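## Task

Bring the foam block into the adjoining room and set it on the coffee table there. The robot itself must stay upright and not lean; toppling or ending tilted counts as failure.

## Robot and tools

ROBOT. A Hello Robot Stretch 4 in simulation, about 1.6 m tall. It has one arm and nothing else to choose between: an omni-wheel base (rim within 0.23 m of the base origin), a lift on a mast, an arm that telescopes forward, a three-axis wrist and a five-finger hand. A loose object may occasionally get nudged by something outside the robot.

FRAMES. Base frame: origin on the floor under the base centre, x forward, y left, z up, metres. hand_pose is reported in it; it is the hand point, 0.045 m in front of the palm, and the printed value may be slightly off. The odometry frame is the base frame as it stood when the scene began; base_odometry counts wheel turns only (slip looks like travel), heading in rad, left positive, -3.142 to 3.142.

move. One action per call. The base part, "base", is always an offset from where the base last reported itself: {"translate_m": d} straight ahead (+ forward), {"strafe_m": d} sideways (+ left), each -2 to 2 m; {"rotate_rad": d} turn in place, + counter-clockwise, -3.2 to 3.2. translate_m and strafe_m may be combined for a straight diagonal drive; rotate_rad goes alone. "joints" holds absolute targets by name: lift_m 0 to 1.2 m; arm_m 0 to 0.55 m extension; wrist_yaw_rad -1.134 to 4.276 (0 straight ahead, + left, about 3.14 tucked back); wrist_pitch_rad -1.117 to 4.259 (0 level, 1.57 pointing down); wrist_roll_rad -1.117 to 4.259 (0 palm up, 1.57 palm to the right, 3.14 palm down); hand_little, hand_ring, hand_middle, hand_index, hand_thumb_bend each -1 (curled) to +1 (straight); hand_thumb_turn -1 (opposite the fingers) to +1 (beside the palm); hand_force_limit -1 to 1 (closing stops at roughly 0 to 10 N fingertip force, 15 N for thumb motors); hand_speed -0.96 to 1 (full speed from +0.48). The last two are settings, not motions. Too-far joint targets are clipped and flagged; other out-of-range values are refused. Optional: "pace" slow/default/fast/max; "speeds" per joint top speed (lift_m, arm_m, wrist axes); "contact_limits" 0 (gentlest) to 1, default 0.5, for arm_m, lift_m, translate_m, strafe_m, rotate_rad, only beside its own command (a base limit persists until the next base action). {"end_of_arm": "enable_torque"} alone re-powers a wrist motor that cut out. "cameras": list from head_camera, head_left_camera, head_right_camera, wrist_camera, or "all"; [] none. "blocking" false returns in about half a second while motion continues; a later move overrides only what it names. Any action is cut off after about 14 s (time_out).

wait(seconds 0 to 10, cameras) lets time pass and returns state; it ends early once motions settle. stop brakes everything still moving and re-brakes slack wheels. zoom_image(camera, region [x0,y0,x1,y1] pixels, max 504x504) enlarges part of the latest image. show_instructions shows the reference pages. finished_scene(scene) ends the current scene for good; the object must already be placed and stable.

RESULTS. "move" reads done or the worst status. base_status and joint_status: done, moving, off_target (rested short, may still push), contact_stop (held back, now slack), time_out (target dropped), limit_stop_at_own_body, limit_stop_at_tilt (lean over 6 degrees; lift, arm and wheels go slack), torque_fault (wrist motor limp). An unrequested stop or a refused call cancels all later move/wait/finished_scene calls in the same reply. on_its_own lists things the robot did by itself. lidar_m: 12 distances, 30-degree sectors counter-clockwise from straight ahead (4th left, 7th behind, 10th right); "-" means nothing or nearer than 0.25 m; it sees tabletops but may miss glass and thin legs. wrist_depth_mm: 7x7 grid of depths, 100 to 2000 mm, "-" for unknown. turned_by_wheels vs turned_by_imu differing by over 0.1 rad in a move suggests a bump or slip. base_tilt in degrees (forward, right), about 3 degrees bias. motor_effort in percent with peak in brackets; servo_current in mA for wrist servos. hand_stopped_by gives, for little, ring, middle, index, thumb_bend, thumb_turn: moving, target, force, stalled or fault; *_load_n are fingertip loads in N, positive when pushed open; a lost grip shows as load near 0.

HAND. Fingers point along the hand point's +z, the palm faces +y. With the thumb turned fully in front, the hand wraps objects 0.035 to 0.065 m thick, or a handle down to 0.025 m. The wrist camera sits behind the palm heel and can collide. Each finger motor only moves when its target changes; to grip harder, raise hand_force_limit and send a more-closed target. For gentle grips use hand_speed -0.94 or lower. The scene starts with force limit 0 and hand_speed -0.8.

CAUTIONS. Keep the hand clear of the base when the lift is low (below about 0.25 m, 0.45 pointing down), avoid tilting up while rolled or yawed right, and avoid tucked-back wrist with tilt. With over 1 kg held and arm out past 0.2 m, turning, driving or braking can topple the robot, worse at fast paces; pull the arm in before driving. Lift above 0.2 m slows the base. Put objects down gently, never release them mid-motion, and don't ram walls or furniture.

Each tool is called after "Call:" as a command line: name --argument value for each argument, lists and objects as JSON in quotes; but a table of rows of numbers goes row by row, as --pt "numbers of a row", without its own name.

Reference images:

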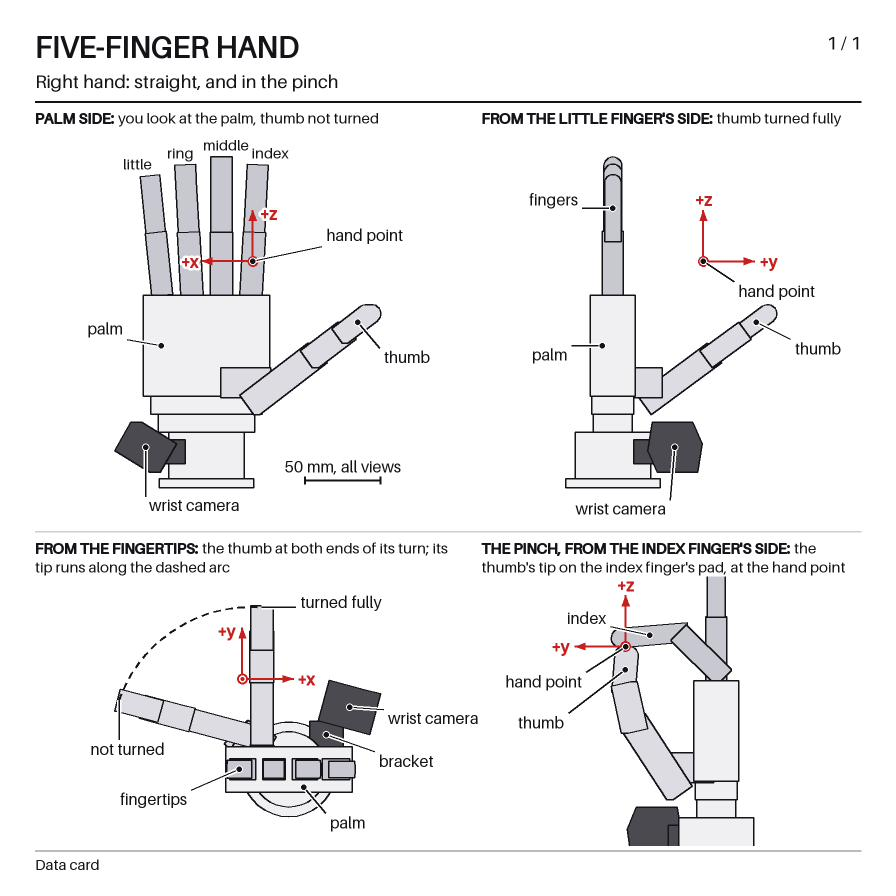

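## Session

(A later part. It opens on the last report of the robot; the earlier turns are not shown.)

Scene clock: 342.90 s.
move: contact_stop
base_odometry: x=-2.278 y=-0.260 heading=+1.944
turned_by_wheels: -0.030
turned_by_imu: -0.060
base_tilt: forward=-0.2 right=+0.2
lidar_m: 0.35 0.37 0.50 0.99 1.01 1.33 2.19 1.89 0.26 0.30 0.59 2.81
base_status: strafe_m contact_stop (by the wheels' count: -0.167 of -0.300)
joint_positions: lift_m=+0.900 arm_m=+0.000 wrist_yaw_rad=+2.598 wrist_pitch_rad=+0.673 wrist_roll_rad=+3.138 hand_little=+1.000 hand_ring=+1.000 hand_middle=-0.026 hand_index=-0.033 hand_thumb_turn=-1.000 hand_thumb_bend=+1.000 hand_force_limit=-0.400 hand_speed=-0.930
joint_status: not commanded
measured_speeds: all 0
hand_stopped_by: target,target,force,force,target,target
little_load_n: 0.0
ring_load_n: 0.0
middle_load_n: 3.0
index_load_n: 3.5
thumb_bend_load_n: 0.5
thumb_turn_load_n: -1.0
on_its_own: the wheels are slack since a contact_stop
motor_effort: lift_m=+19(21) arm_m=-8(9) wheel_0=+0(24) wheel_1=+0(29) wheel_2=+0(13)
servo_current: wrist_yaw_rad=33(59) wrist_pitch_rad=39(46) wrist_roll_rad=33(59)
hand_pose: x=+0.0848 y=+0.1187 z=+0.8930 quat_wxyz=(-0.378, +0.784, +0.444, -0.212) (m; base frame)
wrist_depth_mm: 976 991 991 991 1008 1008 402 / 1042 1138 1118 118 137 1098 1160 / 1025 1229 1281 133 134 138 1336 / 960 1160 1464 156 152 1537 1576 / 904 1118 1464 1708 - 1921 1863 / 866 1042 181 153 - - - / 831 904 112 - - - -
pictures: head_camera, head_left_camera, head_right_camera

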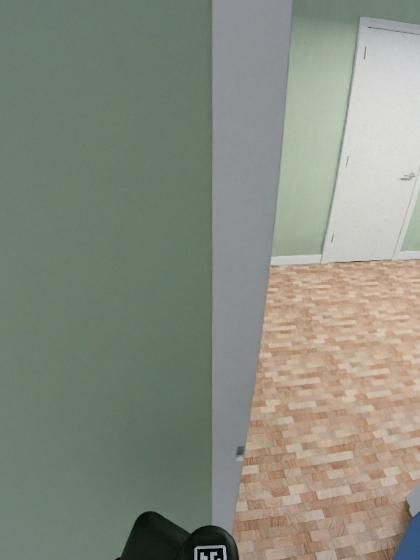

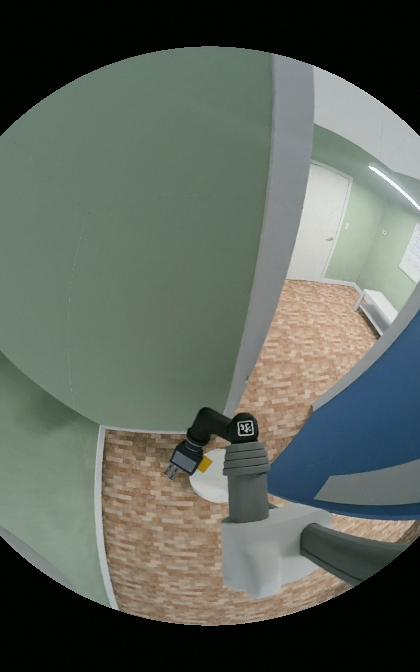

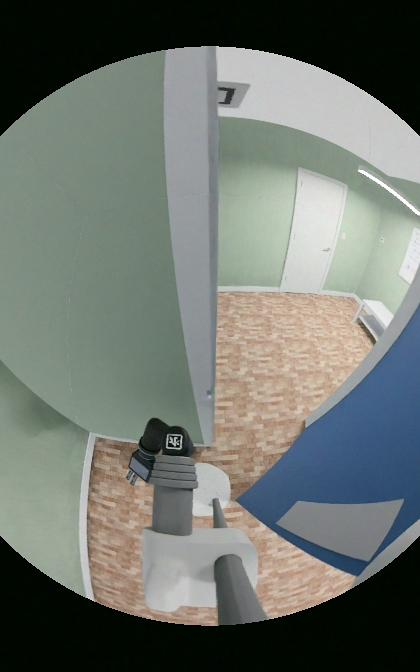

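Call:
move --base '{"translate_m": -0.12, "strafe_m": -0.2}' --contact_limits '{"translate_m": 0.8, "strafe_m": 0.8}' --pace "slow" --cameras '["head_right_camera"]'

"contact_limits": translate_m and strafe_m are given together and make one move, which takes one limit: state it under one of them only
Scene clock: 355.77 s.
base_odometry: x=-2.278 y=-0.260 heading=+1.944
turned_by_wheels: +0.000
turned_by_imu: -0.001
base_tilt: forward=-0.1 right=+0.3
lidar_m: 0.34 0.36 0.49 0.98 1.02 1.33 2.19 1.91 0.26 0.28 0.60 2.83
base_status: strafe_m contact_stop (by the wheels' count: -0.167 of -0.300)
joint_positions: lift_m=+0.900 arm_m=+0.000 wrist_yaw_rad=+2.598 wrist_pitch_rad=+0.673 wrist_roll_rad=+3.138 hand_little=+1.000 hand_ring=+1.000 hand_middle=-0.026 hand_index=-0.033 hand_thumb_turn=-1.000 hand_thumb_bend=+1.000 hand_force_limit=-0.400 hand_speed=-0.930
joint_status: not commanded
measured_speeds: all 0
hand_stopped_by: target,target,force,force,target,target
little_load_n: 0.0
ring_load_n: 0.0
middle_load_n: 3.0
index_load_n: 3.0
thumb_bend_load_n: 1.0
thumb_turn_load_n: -0.5
on_its_own: the wheels are slack since a contact_stop
motor_effort: lift_m=+19(21) arm_m=-8(9) wheel_0=+0(24) wheel_1=+0(29) wheel_2=+0(13)
servo_current: wrist_yaw_rad=33(59) wrist_pitch_rad=39(46) wrist_roll_rad=46(59)
hand_pose: x=+0.0848 y=+0.1187 z=+0.8930 quat_wxyz=(-0.378, +0.784, +0.444, -0.212) (m; base frame)
wrist_depth_mm: 1025 1008 1008 976 991 1008 399 / 1060 1138 1118 118 136 1078 1138 / 1008 1229 1281 133 134 138 1308 / 960 1182 1464 156 151 1576 1537 / 904 1138 1499 1756 - 1863 1921 / 854 1042 181 152 - - - / 820 917 111 - - - -
pictures: none

Call:
move --base '{"translate_m": -0.12, "strafe_m": -0.2}' --contact_limits '{"strafe_m": 0.8}' --pace "slow" --cameras '["head_right_camera"]'

Scene clock: 362.40 s.
move: done
base_odometry: x=-2.048 y=-0.299 heading=+1.944
turned_by_wheels: +0.000
turned_by_imu: -0.002
base_tilt: forward=-0.1 right=+0.3
lidar_m: 0.49 0.48 0.67 1.18 1.22 1.58 2.04 2.14 0.25 0.25 0.34 2.91
base_status: done
joint_positions: lift_m=+0.900 arm_m=+0.000 wrist_yaw_rad=+2.598 wrist_pitch_rad=+0.673 wrist_roll_rad=+3.138 hand_little=+1.000 hand_ring=+1.000 hand_middle=-0.026 hand_index=-0.033 hand_thumb_turn=-1.000 hand_thumb_bend=+1.000 hand_force_limit=-0.400 hand_speed=-0.930
joint_status: not commanded
measured_speeds: all 0
hand_stopped_by: target,target,force,force,target,target
little_load_n: 0.0
ring_load_n: 0.0
middle_load_n: 3.5
index_load_n: 3.5
thumb_bend_load_n: 1.0
thumb_turn_load_n: -0.5
motor_effort: lift_m=+19(19) arm_m=-8(9) wheel_0=+1(6) wheel_1=-3(10) wheel_2=+3(7)
servo_current: wrist_yaw_rad=46(52) wrist_pitch_rad=39(46) wrist_roll_rad=33(59)
contact_limits: strafe_m 0.8
hand_pose: x=+0.0848 y=+0.1187 z=+0.8930 quat_wxyz=(-0.378, +0.784, +0.444, -0.212) (m; base frame)
wrist_depth_mm: 1025 991 991 976 1008 1008 399 / 1138 1118 1118 118 137 1078 1138 / 1205 1308 1255 133 134 138 1308 / 1182 1397 1537 156 151 1537 1576 / 1098 1366 1708 1756 - 1921 1863 / 1060 1255 200 152 - - - / 991 1098 112 - - - -
pictures: head_right_camera

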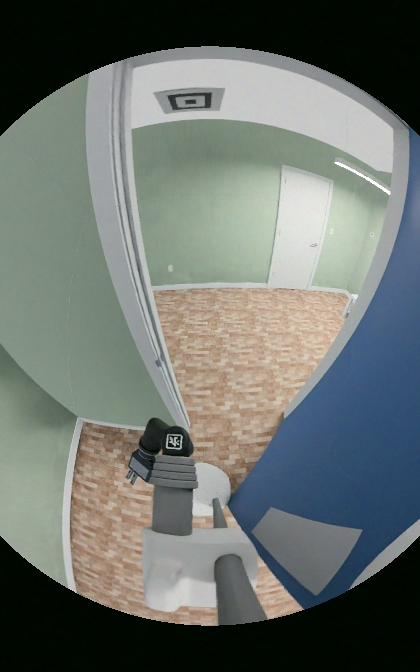

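Call:
move --base '{"strafe_m": -0.28}' --contact_limits '{"strafe_m": 0.8}' --pace "slow"

Call:
move --base '{"rotate_rad": 0.045}' --cameras '["head_camera","head_left_camera","head_right_camera"]'

Scene clock: 388.47 s.
move: done
base_odometry: x=-1.788 y=-0.197 heading=+1.944
turned_by_wheels: +0.000
turned_by_imu: -0.002
base_tilt: forward=-0.1 right=+0.3
lidar_m: 2.79 0.62 0.69 1.45 1.50 1.96 2.05 0.25 - 0.25 0.25 0.51
base_status: done
joint_positions: lift_m=+0.900 arm_m=+0.000 wrist_yaw_rad=+2.598 wrist_pitch_rad=+0.673 wrist_roll_rad=+3.138 hand_little=+1.000 hand_ring=+1.000 hand_middle=-0.026 hand_index=-0.033 hand_thumb_turn=-1.000 hand_thumb_bend=+1.000 hand_force_limit=-0.400 hand_speed=-0.930
joint_status: not commanded
measured_speeds: all 0
hand_stopped_by: target,target,force,force,target,target
little_load_n: 0.0
ring_load_n: 0.0
middle_load_n: 3.5
index_load_n: 3.5
thumb_bend_load_n: 0.5
thumb_turn_load_n: -1.0
motor_effort: lift_m=+19(19) arm_m=-8(9) wheel_0=+3(7) wheel_1=-1(9) wheel_2=+0(2)
servo_current: wrist_yaw_rad=46(59) wrist_pitch_rad=39(46) wrist_roll_rad=39(65)
contact_limits: strafe_m 0.8
hand_pose: x=+0.0848 y=+0.1187 z=+0.8930 quat_wxyz=(-0.378, +0.784, +0.444, -0.212) (m; base frame)
wrist_depth_mm: 1008 1008 1008 991 991 1025 399 / 1118 1118 1098 118 137 1098 1138 / 1308 1308 1229 133 134 138 1308 / 1430 1537 1499 156 151 1537 1576 / 1366 1661 1863 1756 - 1921 1921 / 1308 1576 201 152 - - - / 1229 1366 112 - - - -
pictures: none

Scene clock: 389.07 s.
move: done
base_odometry: x=-1.788 y=-0.197 heading=+1.989
turned_by_wheels: +0.044
turned_by_imu: +0.044
base_tilt: forward=-0.1 right=+0.3
lidar_m: 2.78 0.61 0.73 1.46 1.52 2.01 2.05 0.25 - 0.25 0.26 0.55
base_status: done
joint_positions: lift_m=+0.900 arm_m=+0.000 wrist_yaw_rad=+2.598 wrist_pitch_rad=+0.673 wrist_roll_rad=+3.138 hand_little=+1.000 hand_ring=+1.000 hand_middle=-0.026 hand_index=-0.033 hand_thumb_turn=-1.000 hand_thumb_bend=+1.000 hand_force_limit=-0.400 hand_speed=-0.930
joint_status: not commanded
measured_speeds: all 0
hand_stopped_by: target,target,force,force,target,target
little_load_n: 0.0
ring_load_n: 0.0
middle_load_n: 3.5
index_load_n: 3.5
thumb_bend_load_n: 1.0
thumb_turn_load_n: -0.5
motor_effort: lift_m=+19(19) arm_m=-8(8) wheel_0=-2(2) wheel_1=-2(5) wheel_2=-2(4)
servo_current: wrist_yaw_rad=46(46) wrist_pitch_rad=46(46) wrist_roll_rad=33(59)
hand_pose: x=+0.0848 y=+0.1187 z=+0.8930 quat_wxyz=(-0.378, +0.784, +0.444, -0.212) (m; base frame)
wrist_depth_mm: 1008 1008 991 976 1008 1008 399 / 1118 1118 1098 118 136 1078 597 / 1281 1308 1255 133 134 138 1281 / 1430 1499 1537 156 151 1537 1537 / 1366 1756 1863 1863 - 1921 1863 / 1336 1618 201 152 - - - / 1255 1430 112 - - - -
pictures: head_camera, head_left_camera, head_right_camera

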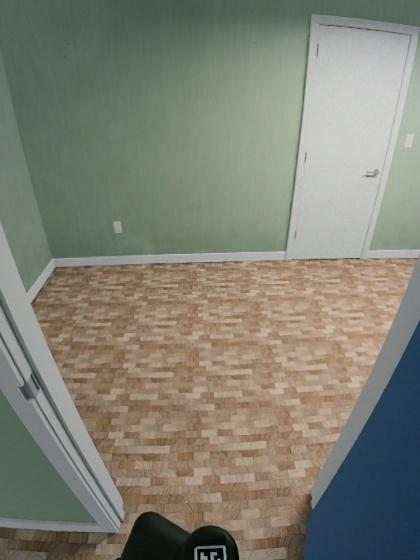

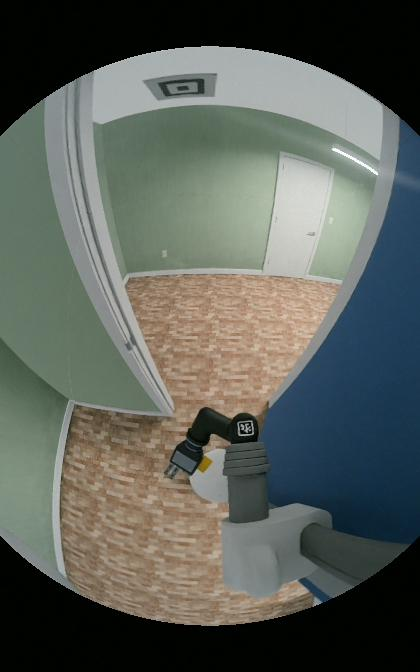

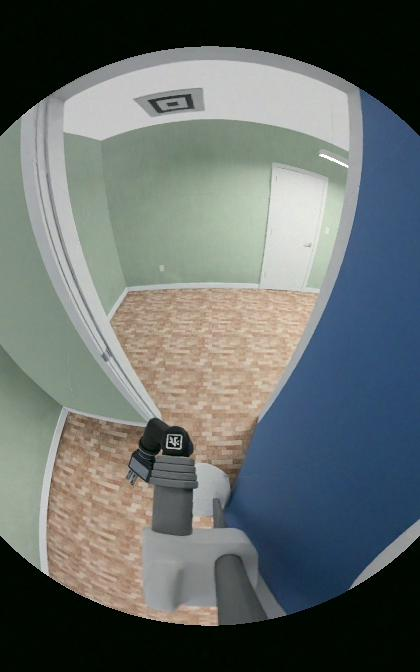

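Call:
move --base '{"translate_m": 1.15, "strafe_m": -0.04}'

Call:
move --base '{"rotate_rad": -1.2}' --cameras '["head_camera","head_left_camera","head_right_camera"]'

Scene clock: 409.57 s.
move: done
base_odometry: x=-2.218 y=+0.870 heading=+1.989
turned_by_wheels: +0.000
turned_by_imu: -0.008
base_tilt: forward=-0.2 right=+0.3
lidar_m: 1.65 1.70 1.56 1.50 0.71 0.63 1.00 0.67 0.69 2.00 2.12 1.71
base_status: done
joint_positions: lift_m=+0.900 arm_m=+0.000 wrist_yaw_rad=+2.598 wrist_pitch_rad=+0.673 wrist_roll_rad=+3.138 hand_little=+1.000 hand_ring=+1.000 hand_middle=-0.026 hand_index=-0.033 hand_thumb_turn=-1.000 hand_thumb_bend=+1.000 hand_force_limit=-0.400 hand_speed=-0.930
joint_status: not commanded
measured_speeds: all 0
hand_stopped_by: target,target,force,force,target,target
little_load_n: 0.0
ring_load_n: 0.0
middle_load_n: 3.5
index_load_n: 3.5
thumb_bend_load_n: 1.0
thumb_turn_load_n: -0.5
motor_effort: lift_m=+19(19) arm_m=-8(8) wheel_0=+2(7) wheel_1=+2(8) wheel_2=+0(11)
servo_current: wrist_yaw_rad=33(65) wrist_pitch_rad=33(46) wrist_roll_rad=33(59)
hand_pose: x=+0.0848 y=+0.1187 z=+0.8930 quat_wxyz=(-0.378, +0.784, +0.444, -0.212) (m; base frame)
wrist_depth_mm: 991 991 991 976 991 1008 402 / 1118 1118 1098 118 137 1078 1098 / 1308 1281 1281 133 134 138 1255 / 1464 1499 1397 156 151 1576 1281 / 1430 1499 1182 1008 - 1863 1281 / 1366 1255 181 152 - - 1336 / 1255 1160 112 - - - -
pictures: none

Scene clock: 411.43 s.
move: done
base_odometry: x=-2.218 y=+0.870 heading=+0.789
turned_by_wheels: -1.200
turned_by_imu: -1.201
base_tilt: forward=-0.2 right=+0.3
lidar_m: 2.06 1.81 1.65 1.67 1.63 1.49 0.84 0.65 1.26 0.73 0.67 1.26
base_status: done
joint_positions: lift_m=+0.900 arm_m=+0.000 wrist_yaw_rad=+2.598 wrist_pitch_rad=+0.673 wrist_roll_rad=+3.138 hand_little=+1.000 hand_ring=+1.000 hand_middle=-0.026 hand_index=-0.033 hand_thumb_turn=-1.000 hand_thumb_bend=+1.000 hand_force_limit=-0.400 hand_speed=-0.930
joint_status: not commanded
measured_speeds: all 0
hand_stopped_by: target,target,force,force,target,target
little_load_n: 0.5
ring_load_n: 0.0
middle_load_n: 3.5
index_load_n: 3.5
thumb_bend_load_n: 1.0
thumb_turn_load_n: -1.0
motor_effort: lift_m=+19(19) arm_m=-8(8) wheel_0=+2(7) wheel_1=+2(9) wheel_2=+0(7)
servo_current: wrist_yaw_rad=39(59) wrist_pitch_rad=39(46) wrist_roll_rad=52(65)
hand_pose: x=+0.0848 y=+0.1187 z=+0.8930 quat_wxyz=(-0.378, +0.784, +0.444, -0.212) (m; base frame)
wrist_depth_mm: 1008 991 991 991 1025 1008 399 / 1138 1138 1118 118 136 1118 1060 / 1281 1281 1255 133 134 138 1098 / 1499 1499 1537 156 151 1537 1098 / 1756 1863 1863 1756 - 1661 1160 / 1983 1983 200 153 - 1618 1160 / 1808 1863 112 - - - 1229
pictures: head_camera, head_left_camera, head_right_camera

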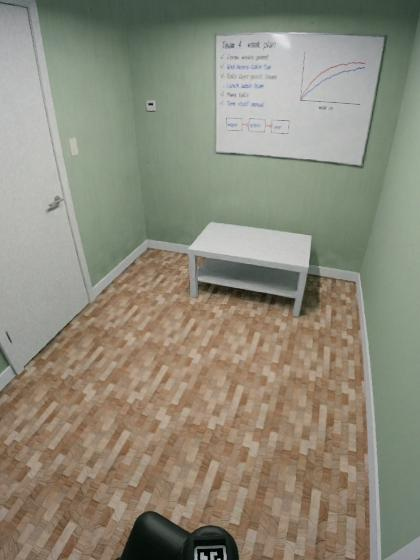

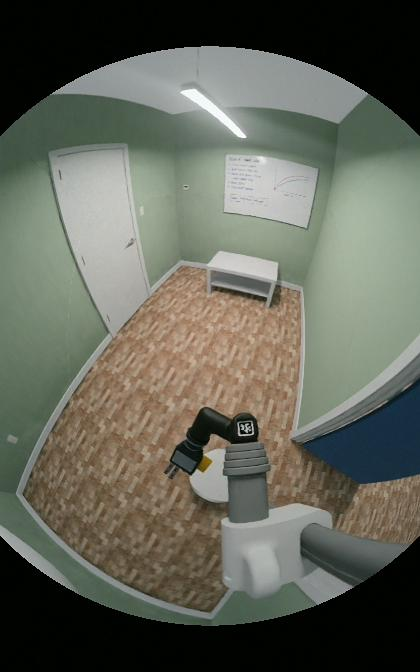

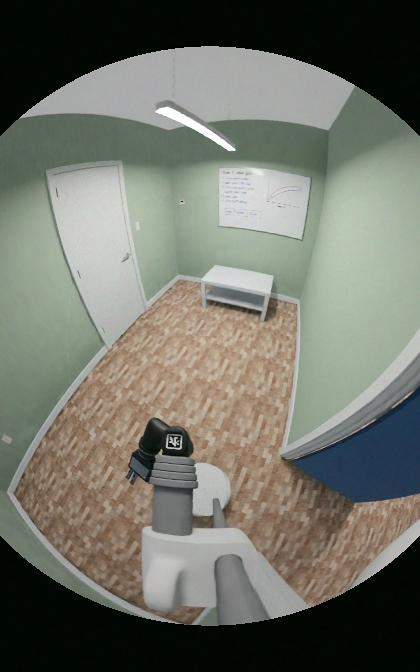

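Call:
move --base '{"translate_m": 1.6, "strafe_m": -0.12}' --joints '{"lift_m": 0.62}'

Call:
move --base '{"rotate_rad": -0.333}' --joints '{"wrist_yaw_rad": 0.0}' --cameras '["head_camera","wrist_camera"]'

Scene clock: 445.03 s.
move: done
base_odometry: x=-1.006 y=+1.922 heading=+0.790
turned_by_wheels: +0.000
turned_by_imu: -0.011
base_tilt: forward=-0.2 right=+0.4
lidar_m: 0.52 0.65 1.12 1.18 1.50 2.97 2.16 1.07 0.96 0.99 0.57 0.51
base_status: done
joint_positions: lift_m=+0.620 arm_m=+0.000 wrist_yaw_rad=+2.598 wrist_pitch_rad=+0.673 wrist_roll_rad=+3.138 hand_little=+1.000 hand_ring=+1.000 hand_middle=-0.026 hand_index=-0.033 hand_thumb_turn=-1.000 hand_thumb_bend=+1.000 hand_force_limit=-0.400 hand_speed=-0.930
joint_status: all done
measured_speeds: all 0
hand_stopped_by: target,target,force,force,target,target
little_load_n: 0.0
ring_load_n: 0.0
middle_load_n: 3.5
index_load_n: 3.5
thumb_bend_load_n: 1.0
thumb_turn_load_n: -1.0
motor_effort: lift_m=+17(19) arm_m=-8(9) wheel_0=+2(7) wheel_1=+3(9) wheel_2=-1(11)
servo_current: wrist_yaw_rad=39(65) wrist_pitch_rad=39(46) wrist_roll_rad=33(72)
hand_pose: x=+0.0848 y=+0.1187 z=+0.6132 quat_wxyz=(-0.378, +0.784, +0.444, -0.212) (m; base frame)
wrist_depth_mm: 707 715 723 500 500 504 399 / 820 809 798 118 136 544 820 / 917 931 891 133 134 138 931 / 1078 1098 1078 156 151 1118 1098 / 1255 1308 1308 1255 - 1336 1336 / - 1618 202 152 - 1708 1708 / - - 111 - - - -
pictures: none

Scene clock: 447.10 s.
move: done
base_odometry: x=-1.006 y=+1.922 heading=+0.457
turned_by_wheels: -0.333
turned_by_imu: -0.334
base_tilt: forward=-0.1 right=+0.2
lidar_m: 0.51 0.55 1.21 1.13 1.22 1.78 3.05 1.34 0.98 0.96 0.73 0.52
base_status: done
joint_positions: lift_m=+0.620 arm_m=+0.000 wrist_yaw_rad=+0.003 wrist_pitch_rad=+0.673 wrist_roll_rad=+3.138 hand_little=+1.000 hand_ring=+1.000 hand_middle=-0.026 hand_index=-0.033 hand_thumb_turn=-1.000 hand_thumb_bend=+1.000 hand_force_limit=-0.400 hand_speed=-0.930
joint_status: all done
measured_speeds: all 0
hand_stopped_by: target,target,force,force,target,target
little_load_n: 0.0
ring_load_n: 0.0
middle_load_n: 3.5
index_load_n: 3.0
thumb_bend_load_n: 1.0
thumb_turn_load_n: -1.0
motor_effort: lift_m=+17(17) arm_m=-8(9) wheel_0=+1(6) wheel_1=+0(9) wheel_2=+2(7)
servo_current: wrist_yaw_rad=39(143) wrist_pitch_rad=39(46) wrist_roll_rad=33(59)
hand_pose: x=+0.3071 y=-0.0564 z=+0.6132 quat_wxyz=(-0.307, +0.639, -0.635, +0.307) (m; base frame)
wrist_depth_mm: 699 707 715 699 715 715 723 / 621 798 778 118 136 699 778 / 535 - 133 133 134 131 603 / - - - 156 151 - 1025 / - - - - - - - / - - 133 150 - - 1160 / 991 - 112 - - - 1078
pictures: head_camera, wrist_camera
camera_calibration:
wrist_camera: T_world_to_cam=[[-0.0196656, 0.999662, -0.0169862, 0.097034], [0.641489, 0.0256473, 0.766703, -0.665527], [0.76688, 0.00418117, -0.641777, 0.31995], [0, 0, 0, 1]] pos_world=[0.183474, -0.08127, 0.717246]

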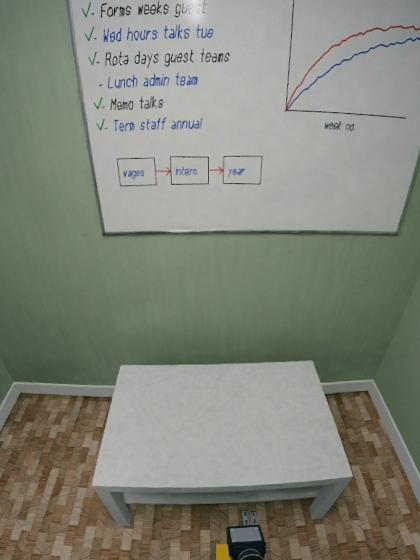

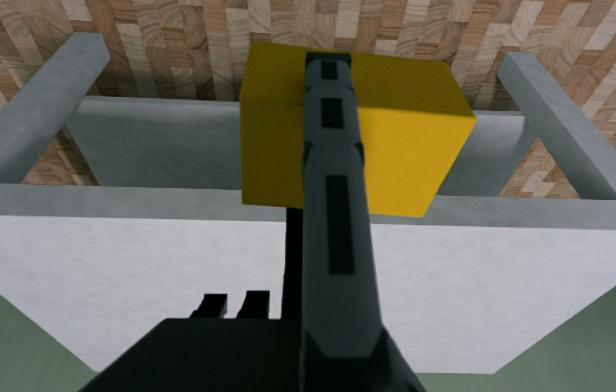

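Call:
move --joints '{"arm_m": 0.4, "lift_m": 0.55}' --cameras '["head_camera","wrist_camera"]'

Scene clock: 457.73 s.
move: done
base_odometry: x=-1.006 y=+1.922 heading=+0.457
turned_by_wheels: +0.000
turned_by_imu: -0.002
base_tilt: forward=-0.1 right=+0.3
lidar_m: 0.51 0.54 1.19 1.09 1.22 1.76 3.05 1.34 1.00 0.97 0.72 0.53
base_status: not commanded
joint_positions: lift_m=+0.550 arm_m=+0.399 wrist_yaw_rad=+0.003 wrist_pitch_rad=+0.673 wrist_roll_rad=+3.138 hand_little=+1.000 hand_ring=+1.000 hand_middle=-0.026 hand_index=-0.033 hand_thumb_turn=-1.000 hand_thumb_bend=+1.000 hand_force_limit=-0.400 hand_speed=-0.930
joint_status: all done
measured_speeds: all 0
hand_stopped_by: target,target,force,force,target,target
little_load_n: 0.0
ring_load_n: 0.0
middle_load_n: 3.5
index_load_n: 3.5
thumb_bend_load_n: 1.0
thumb_turn_load_n: -1.0
motor_effort: lift_m=+17(19) arm_m=+9(12) wheel_0=+1(1) wheel_1=+0(0) wheel_2=+3(3)
servo_current: wrist_yaw_rad=52(59) wrist_pitch_rad=33(52) wrist_roll_rad=33(78)
hand_pose: x=+0.7060 y=-0.0565 z=+0.5432 quat_wxyz=(-0.307, +0.639, -0.635, +0.307) (m; base frame)
wrist_depth_mm: - - - - - - - / - - 125 118 136 - - / - - 133 133 134 131 - / - - - 156 151 - - / - - - - - - - / - - 133 150 - - - / 597 597 112 - - 654 647
pictures: head_camera, wrist_camera
camera_calibration:
wrist_camera: T_world_to_cam=[[-0.0193842, 0.999668, -0.016961, 0.10351], [0.6415, 0.0254474, 0.766701, -0.867768], [0.766878, 0.00398143, -0.641781, -0.0308953], [0, 0, 0, 1]] pos_world=[0.582373, -0.0812697, 0.647246]

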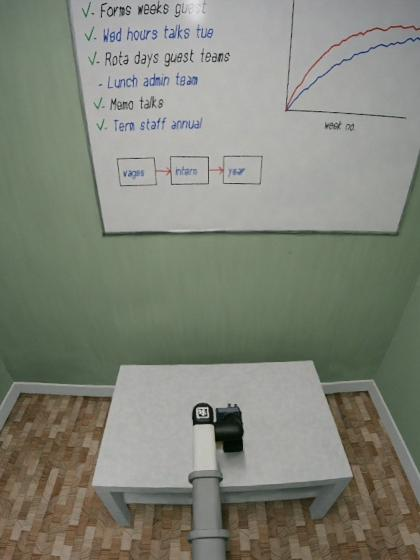

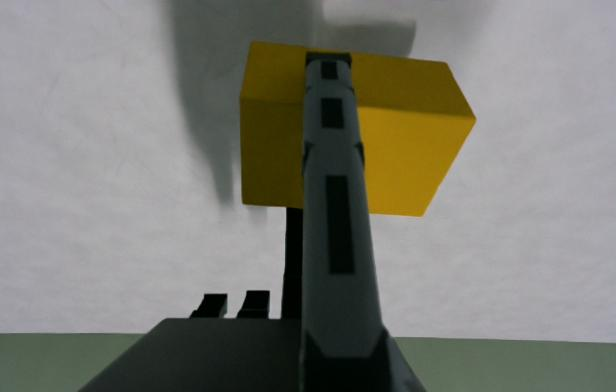

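Call:
move --joints '{"lift_m": 0.51}' --contact_limits '{"lift_m": 0.15}' --cameras '["wrist_camera"]'

Scene clock: 464.57 s.
move: done
base_odometry: x=-1.006 y=+1.922 heading=+0.457
turned_by_wheels: +0.000
turned_by_imu: -0.002
base_tilt: forward=-0.1 right=+0.2
lidar_m: 0.51 0.55 1.22 1.10 1.22 1.77 3.03 1.33 1.02 0.96 0.72 0.52
base_status: not commanded
joint_positions: lift_m=+0.510 arm_m=+0.399 wrist_yaw_rad=+0.003 wrist_pitch_rad=+0.673 wrist_roll_rad=+3.138 hand_little=+1.000 hand_ring=+1.000 hand_middle=-0.026 hand_index=-0.033 hand_thumb_turn=-1.000 hand_thumb_bend=+1.000 hand_force_limit=-0.400 hand_speed=-0.930
joint_status: all done
measured_speeds: all 0
hand_stopped_by: target,target,force,force,target,target
little_load_n: -0.5
ring_load_n: 0.0
middle_load_n: 3.0
index_load_n: 3.5
thumb_bend_load_n: 1.0
thumb_turn_load_n: -0.5
motor_effort: lift_m=+17(18) arm_m=+9(9) wheel_0=+0(1) wheel_1=+0(0) wheel_2=+3(3)
servo_current: wrist_yaw_rad=39(52) wrist_pitch_rad=39(46) wrist_roll_rad=52(52)
contact_limits: lift_m 0.15
hand_pose: x=+0.7060 y=-0.0565 z=+0.5032 quat_wxyz=(-0.307, +0.639, -0.635, +0.307) (m; base frame)
wrist_depth_mm: - - - - - - - / - - 125 118 136 - - / - - 133 133 134 131 - / - - - 156 151 - - / - - - - - - - / - - 133 150 - - - / 580 - 112 - - - 627
pictures: wrist_camera
camera_calibration:
wrist_camera: T_world_to_cam=[[-0.0193842, 0.999668, -0.016961, 0.102831], [0.6415, 0.0254474, 0.766701, -0.8371], [0.766878, 0.00398143, -0.641781, -0.0565666], [0, 0, 0, 1]] pos_world=[0.582373, -0.0812697, 0.607246]

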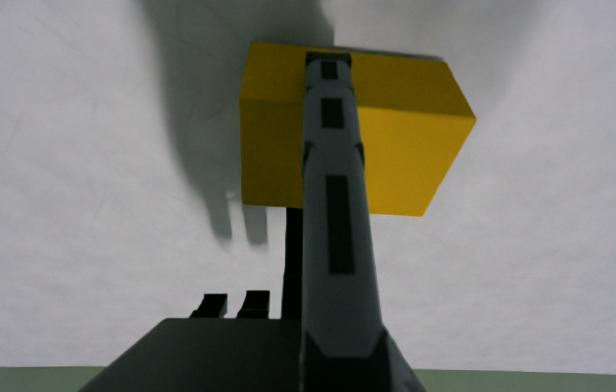

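Call:
move --joints '{"lift_m": 0.503}' --contact_limits '{"lift_m": 0.1}' --pace "slow" --cameras '["wrist_camera"]'

Call:
zoom_image --camera "wrist_camera" --region '[200, 0, 504, 240]'

Scene clock: 481.67 s.
move: done
base_odometry: x=-1.006 y=+1.922 heading=+0.457
turned_by_wheels: +0.000
turned_by_imu: -0.001
base_tilt: forward=-0.1 right=+0.3
lidar_m: 0.51 0.55 1.21 1.13 1.23 1.75 3.05 1.35 0.99 0.96 0.74 0.53
base_status: not commanded
joint_positions: lift_m=+0.503 arm_m=+0.399 wrist_yaw_rad=+0.003 wrist_pitch_rad=+0.673 wrist_roll_rad=+3.138 hand_little=+1.000 hand_ring=+1.000 hand_middle=-0.026 hand_index=-0.033 hand_thumb_turn=-1.000 hand_thumb_bend=+1.000 hand_force_limit=-0.400 hand_speed=-0.930
joint_status: all done
measured_speeds: all 0
hand_stopped_by: target,target,force,force,target,target
little_load_n: -0.5
ring_load_n: 0.0
middle_load_n: 2.5
index_load_n: 2.5
thumb_bend_load_n: 1.0
thumb_turn_load_n: -2.0
motor_effort: lift_m=+14(18) arm_m=+9(9) wheel_0=+0(1) wheel_1=+0(0) wheel_2=+2(3)
servo_current: wrist_yaw_rad=46(65) wrist_pitch_rad=39(46) wrist_roll_rad=39(59)
contact_limits: lift_m 0.1
hand_pose: x=+0.7060 y=-0.0564 z=+0.4964 quat_wxyz=(-0.307, +0.639, -0.635, +0.307) (m; base frame)
wrist_depth_mm: - - - - - - - / - - 125 118 137 - - / - - 133 133 133 134 - / - - - 156 151 - - / - - - - - - - / - - 133 150 - - - / 580 - 112 - - - 615
pictures: wrist_camera
camera_calibration:
wrist_camera: T_world_to_cam=[[-0.0193202, 0.999671, -0.0168843, 0.102633], [0.641504, 0.0253475, 0.766701, -0.831897], [0.766877, 0.00398153, -0.641782, -0.060929], [0, 0, 0, 1]] pos_world=[0.582373, -0.0812698, 0.600446]

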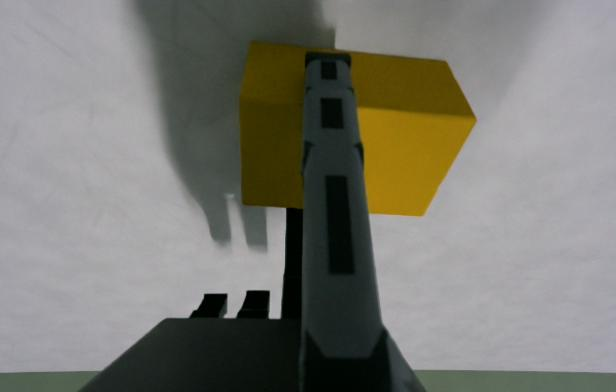

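Scaled by 1.658.

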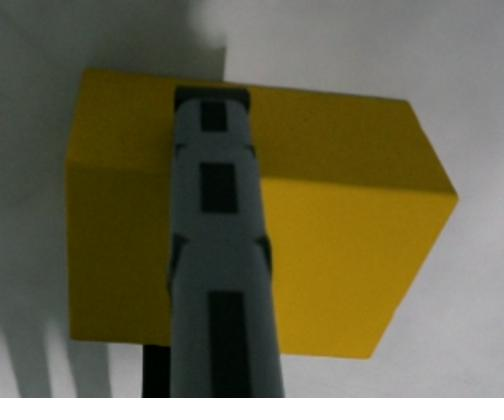

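Call:
move --joints '{"hand_speed": -0.9, "hand_index": 0.55, "hand_middle": 0.55}'

Call:
move --joints '{"arm_m": 0.389}' --pace "slow" --cameras '["wrist_camera"]'

Scene clock: 491.17 s.
move: done
base_odometry: x=-1.006 y=+1.922 heading=+0.457
turned_by_wheels: +0.000
turned_by_imu: -0.002
base_tilt: forward=-0.2 right=+0.3
lidar_m: 0.51 0.54 1.22 1.11 1.23 1.77 3.05 1.36 1.01 0.96 0.74 0.52
base_status: not commanded
joint_positions: lift_m=+0.503 arm_m=+0.399 wrist_yaw_rad=+0.003 wrist_pitch_rad=+0.673 wrist_roll_rad=+3.138 hand_little=+1.000 hand_ring=+1.000 hand_middle=+0.550 hand_index=+0.550 hand_thumb_turn=-1.000 hand_thumb_bend=+1.000 hand_force_limit=-0.400 hand_speed=-0.900
joint_status: all done
measured_speeds: all 0
hand_stopped_by: target,target,target,target,target,target
little_load_n: 0.0
ring_load_n: 0.0
middle_load_n: 0.0
index_load_n: 0.0
thumb_bend_load_n: -0.5
thumb_turn_load_n: 0.0
motor_effort: lift_m=+16(16) arm_m=+9(10) wheel_0=+0(1) wheel_1=+0(0) wheel_2=+3(3)
servo_current: wrist_yaw_rad=46(52) wrist_pitch_rad=39(46) wrist_roll_rad=26(59)
contact_limits: lift_m 0.1
hand_pose: x=+0.7060 y=-0.0565 z=+0.4962 quat_wxyz=(-0.307, +0.639, -0.635, +0.307) (m; base frame)
wrist_depth_mm: - - - - - - - / - - 128 118 138 - - / - - - 130 131 129 - / - - - - 148 - - / - - - - - - - / - - 133 135 - - - / 574 - 112 - - - 621
pictures: none

Scene clock: 492.10 s.
move: done
base_odometry: x=-1.006 y=+1.922 heading=+0.457
turned_by_wheels: +0.000
turned_by_imu: +0.000
base_tilt: forward=-0.1 right=+0.4
lidar_m: 0.51 0.54 1.22 1.12 1.23 1.79 3.06 1.35 1.00 0.96 0.71 0.52
base_status: not commanded
joint_positions: lift_m=+0.503 arm_m=+0.390 wrist_yaw_rad=+0.003 wrist_pitch_rad=+0.673 wrist_roll_rad=+3.138 hand_little=+1.000 hand_ring=+1.000 hand_middle=+0.550 hand_index=+0.550 hand_thumb_turn=-1.000 hand_thumb_bend=+1.000 hand_force_limit=-0.400 hand_speed=-0.900
joint_status: all done
measured_speeds: all 0
hand_stopped_by: target,target,target,target,target,target
little_load_n: 0.0
ring_load_n: 0.0
middle_load_n: 0.0
index_load_n: 0.0
thumb_bend_load_n: 0.0
thumb_turn_load_n: 0.0
motor_effort: lift_m=+16(16) arm_m=-9(12) wheel_0=+1(1) wheel_1=+0(0) wheel_2=+3(3)
servo_current: wrist_yaw_rad=46(59) wrist_pitch_rad=33(46) wrist_roll_rad=46(52)
contact_limits: lift_m 0.1
hand_pose: x=+0.6962 y=-0.0565 z=+0.4962 quat_wxyz=(-0.307, +0.639, -0.635, +0.307) (m; base frame)
wrist_depth_mm: - - - - - - - / - - - 117 153 - - / - - - 132 139 - - / - - 152 158 148 - - / - - - - - - - / - - 133 135 - - - / - - 111 - - - -
pictures: wrist_camera
camera_calibration:
wrist_camera: T_world_to_cam=[[-0.0193202, 0.999671, -0.0168843, 0.102442], [0.641504, 0.0253475, 0.766701, -0.825521], [0.766877, 0.00398153, -0.641782, -0.0536186], [0, 0, 0, 1]] pos_world=[0.572673, -0.0812698, 0.600246]

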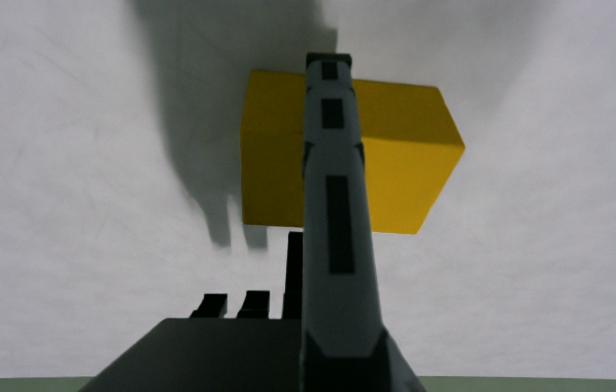

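Block rests free on the table. Lift away and check.

Call:
move --joints '{"lift_m": 0.65}'

Call:
move --joints '{"arm_m": 0.05}' --cameras '["head_camera"]'

Scene clock: 496.77 s.
move: done
base_odometry: x=-1.006 y=+1.922 heading=+0.457
turned_by_wheels: +0.000
turned_by_imu: -0.002
base_tilt: forward=-0.1 right=+0.3
lidar_m: 0.50 0.54 1.22 1.10 1.22 1.76 3.04 1.35 0.99 0.96 0.73 0.52
base_status: not commanded
joint_positions: lift_m=+0.650 arm_m=+0.390 wrist_yaw_rad=+0.003 wrist_pitch_rad=+0.673 wrist_roll_rad=+3.138 hand_little=+1.000 hand_ring=+1.000 hand_middle=+0.550 hand_index=+0.550 hand_thumb_turn=-1.000 hand_thumb_bend=+1.000 hand_force_limit=-0.400 hand_speed=-0.900
joint_status: all done
measured_speeds: all 0
hand_stopped_by: target,target,target,target,target,target
little_load_n: 0.0
ring_load_n: 0.0
middle_load_n: 0.0
index_load_n: 0.0
thumb_bend_load_n: 0.0
thumb_turn_load_n: 0.0
motor_effort: lift_m=+21(25) arm_m=-10(10) wheel_0=+0(1) wheel_1=+0(0) wheel_2=+3(3)
servo_current: wrist_yaw_rad=46(52) wrist_pitch_rad=46(46) wrist_roll_rad=46(52)
hand_pose: x=+0.6962 y=-0.0565 z=+0.6428 quat_wxyz=(-0.307, +0.639, -0.635, +0.307) (m; base frame)
wrist_depth_mm: - - - 247 248 - - / - - - 114 - - - / - - - - - - - / - - - - - - - / - - - - - - - / 668 668 180 159 - 723 723 / 603 603 112 - - 661 654
pictures: none

Scene clock: 498.90 s.
move: done
base_odometry: x=-1.006 y=+1.922 heading=+0.457
turned_by_wheels: +0.000
turned_by_imu: -0.001
base_tilt: forward=+0.0 right=+0.3
lidar_m: 0.51 0.53 1.21 1.10 1.23 1.75 3.03 1.34 1.00 0.97 0.73 0.53
base_status: not commanded
joint_positions: lift_m=+0.650 arm_m=+0.051 wrist_yaw_rad=+0.003 wrist_pitch_rad=+0.673 wrist_roll_rad=+3.138 hand_little=+1.000 hand_ring=+1.000 hand_middle=+0.550 hand_index=+0.550 hand_thumb_turn=-1.000 hand_thumb_bend=+1.000 hand_force_limit=-0.400 hand_speed=-0.900
joint_status: all done
measured_speeds: all 0
hand_stopped_by: target,target,target,target,target,target
little_load_n: 0.0
ring_load_n: 0.0
middle_load_n: 0.0
index_load_n: 0.0
thumb_bend_load_n: 0.0
thumb_turn_load_n: 0.0
motor_effort: lift_m=+21(21) arm_m=-9(13) wheel_0=+1(1) wheel_1=+0(0) wheel_2=+3(3)
servo_current: wrist_yaw_rad=33(52) wrist_pitch_rad=39(46) wrist_roll_rad=39(78)
hand_pose: x=+0.3572 y=-0.0565 z=+0.6428 quat_wxyz=(-0.307, +0.639, -0.635, +0.307) (m; base frame)
wrist_depth_mm: 654 750 741 741 750 741 732 / 544 - - 114 - 798 621 / 891 - - - - - 946 / - - - - - - - / - - - - - - - / 1008 - 133 135 - - 1078 / 917 111 112 - - - 1008
pictures: head_camera

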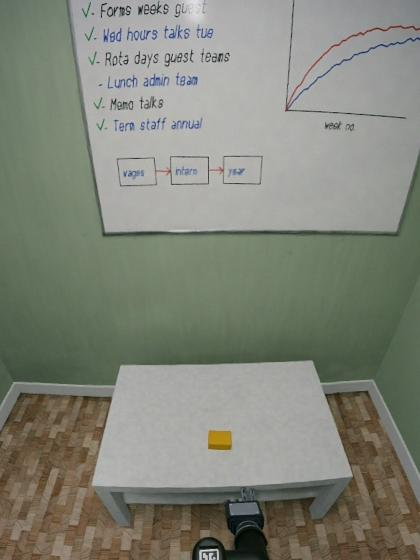

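Call:
finished_scene --scene 2

The scene is finished: the task was done.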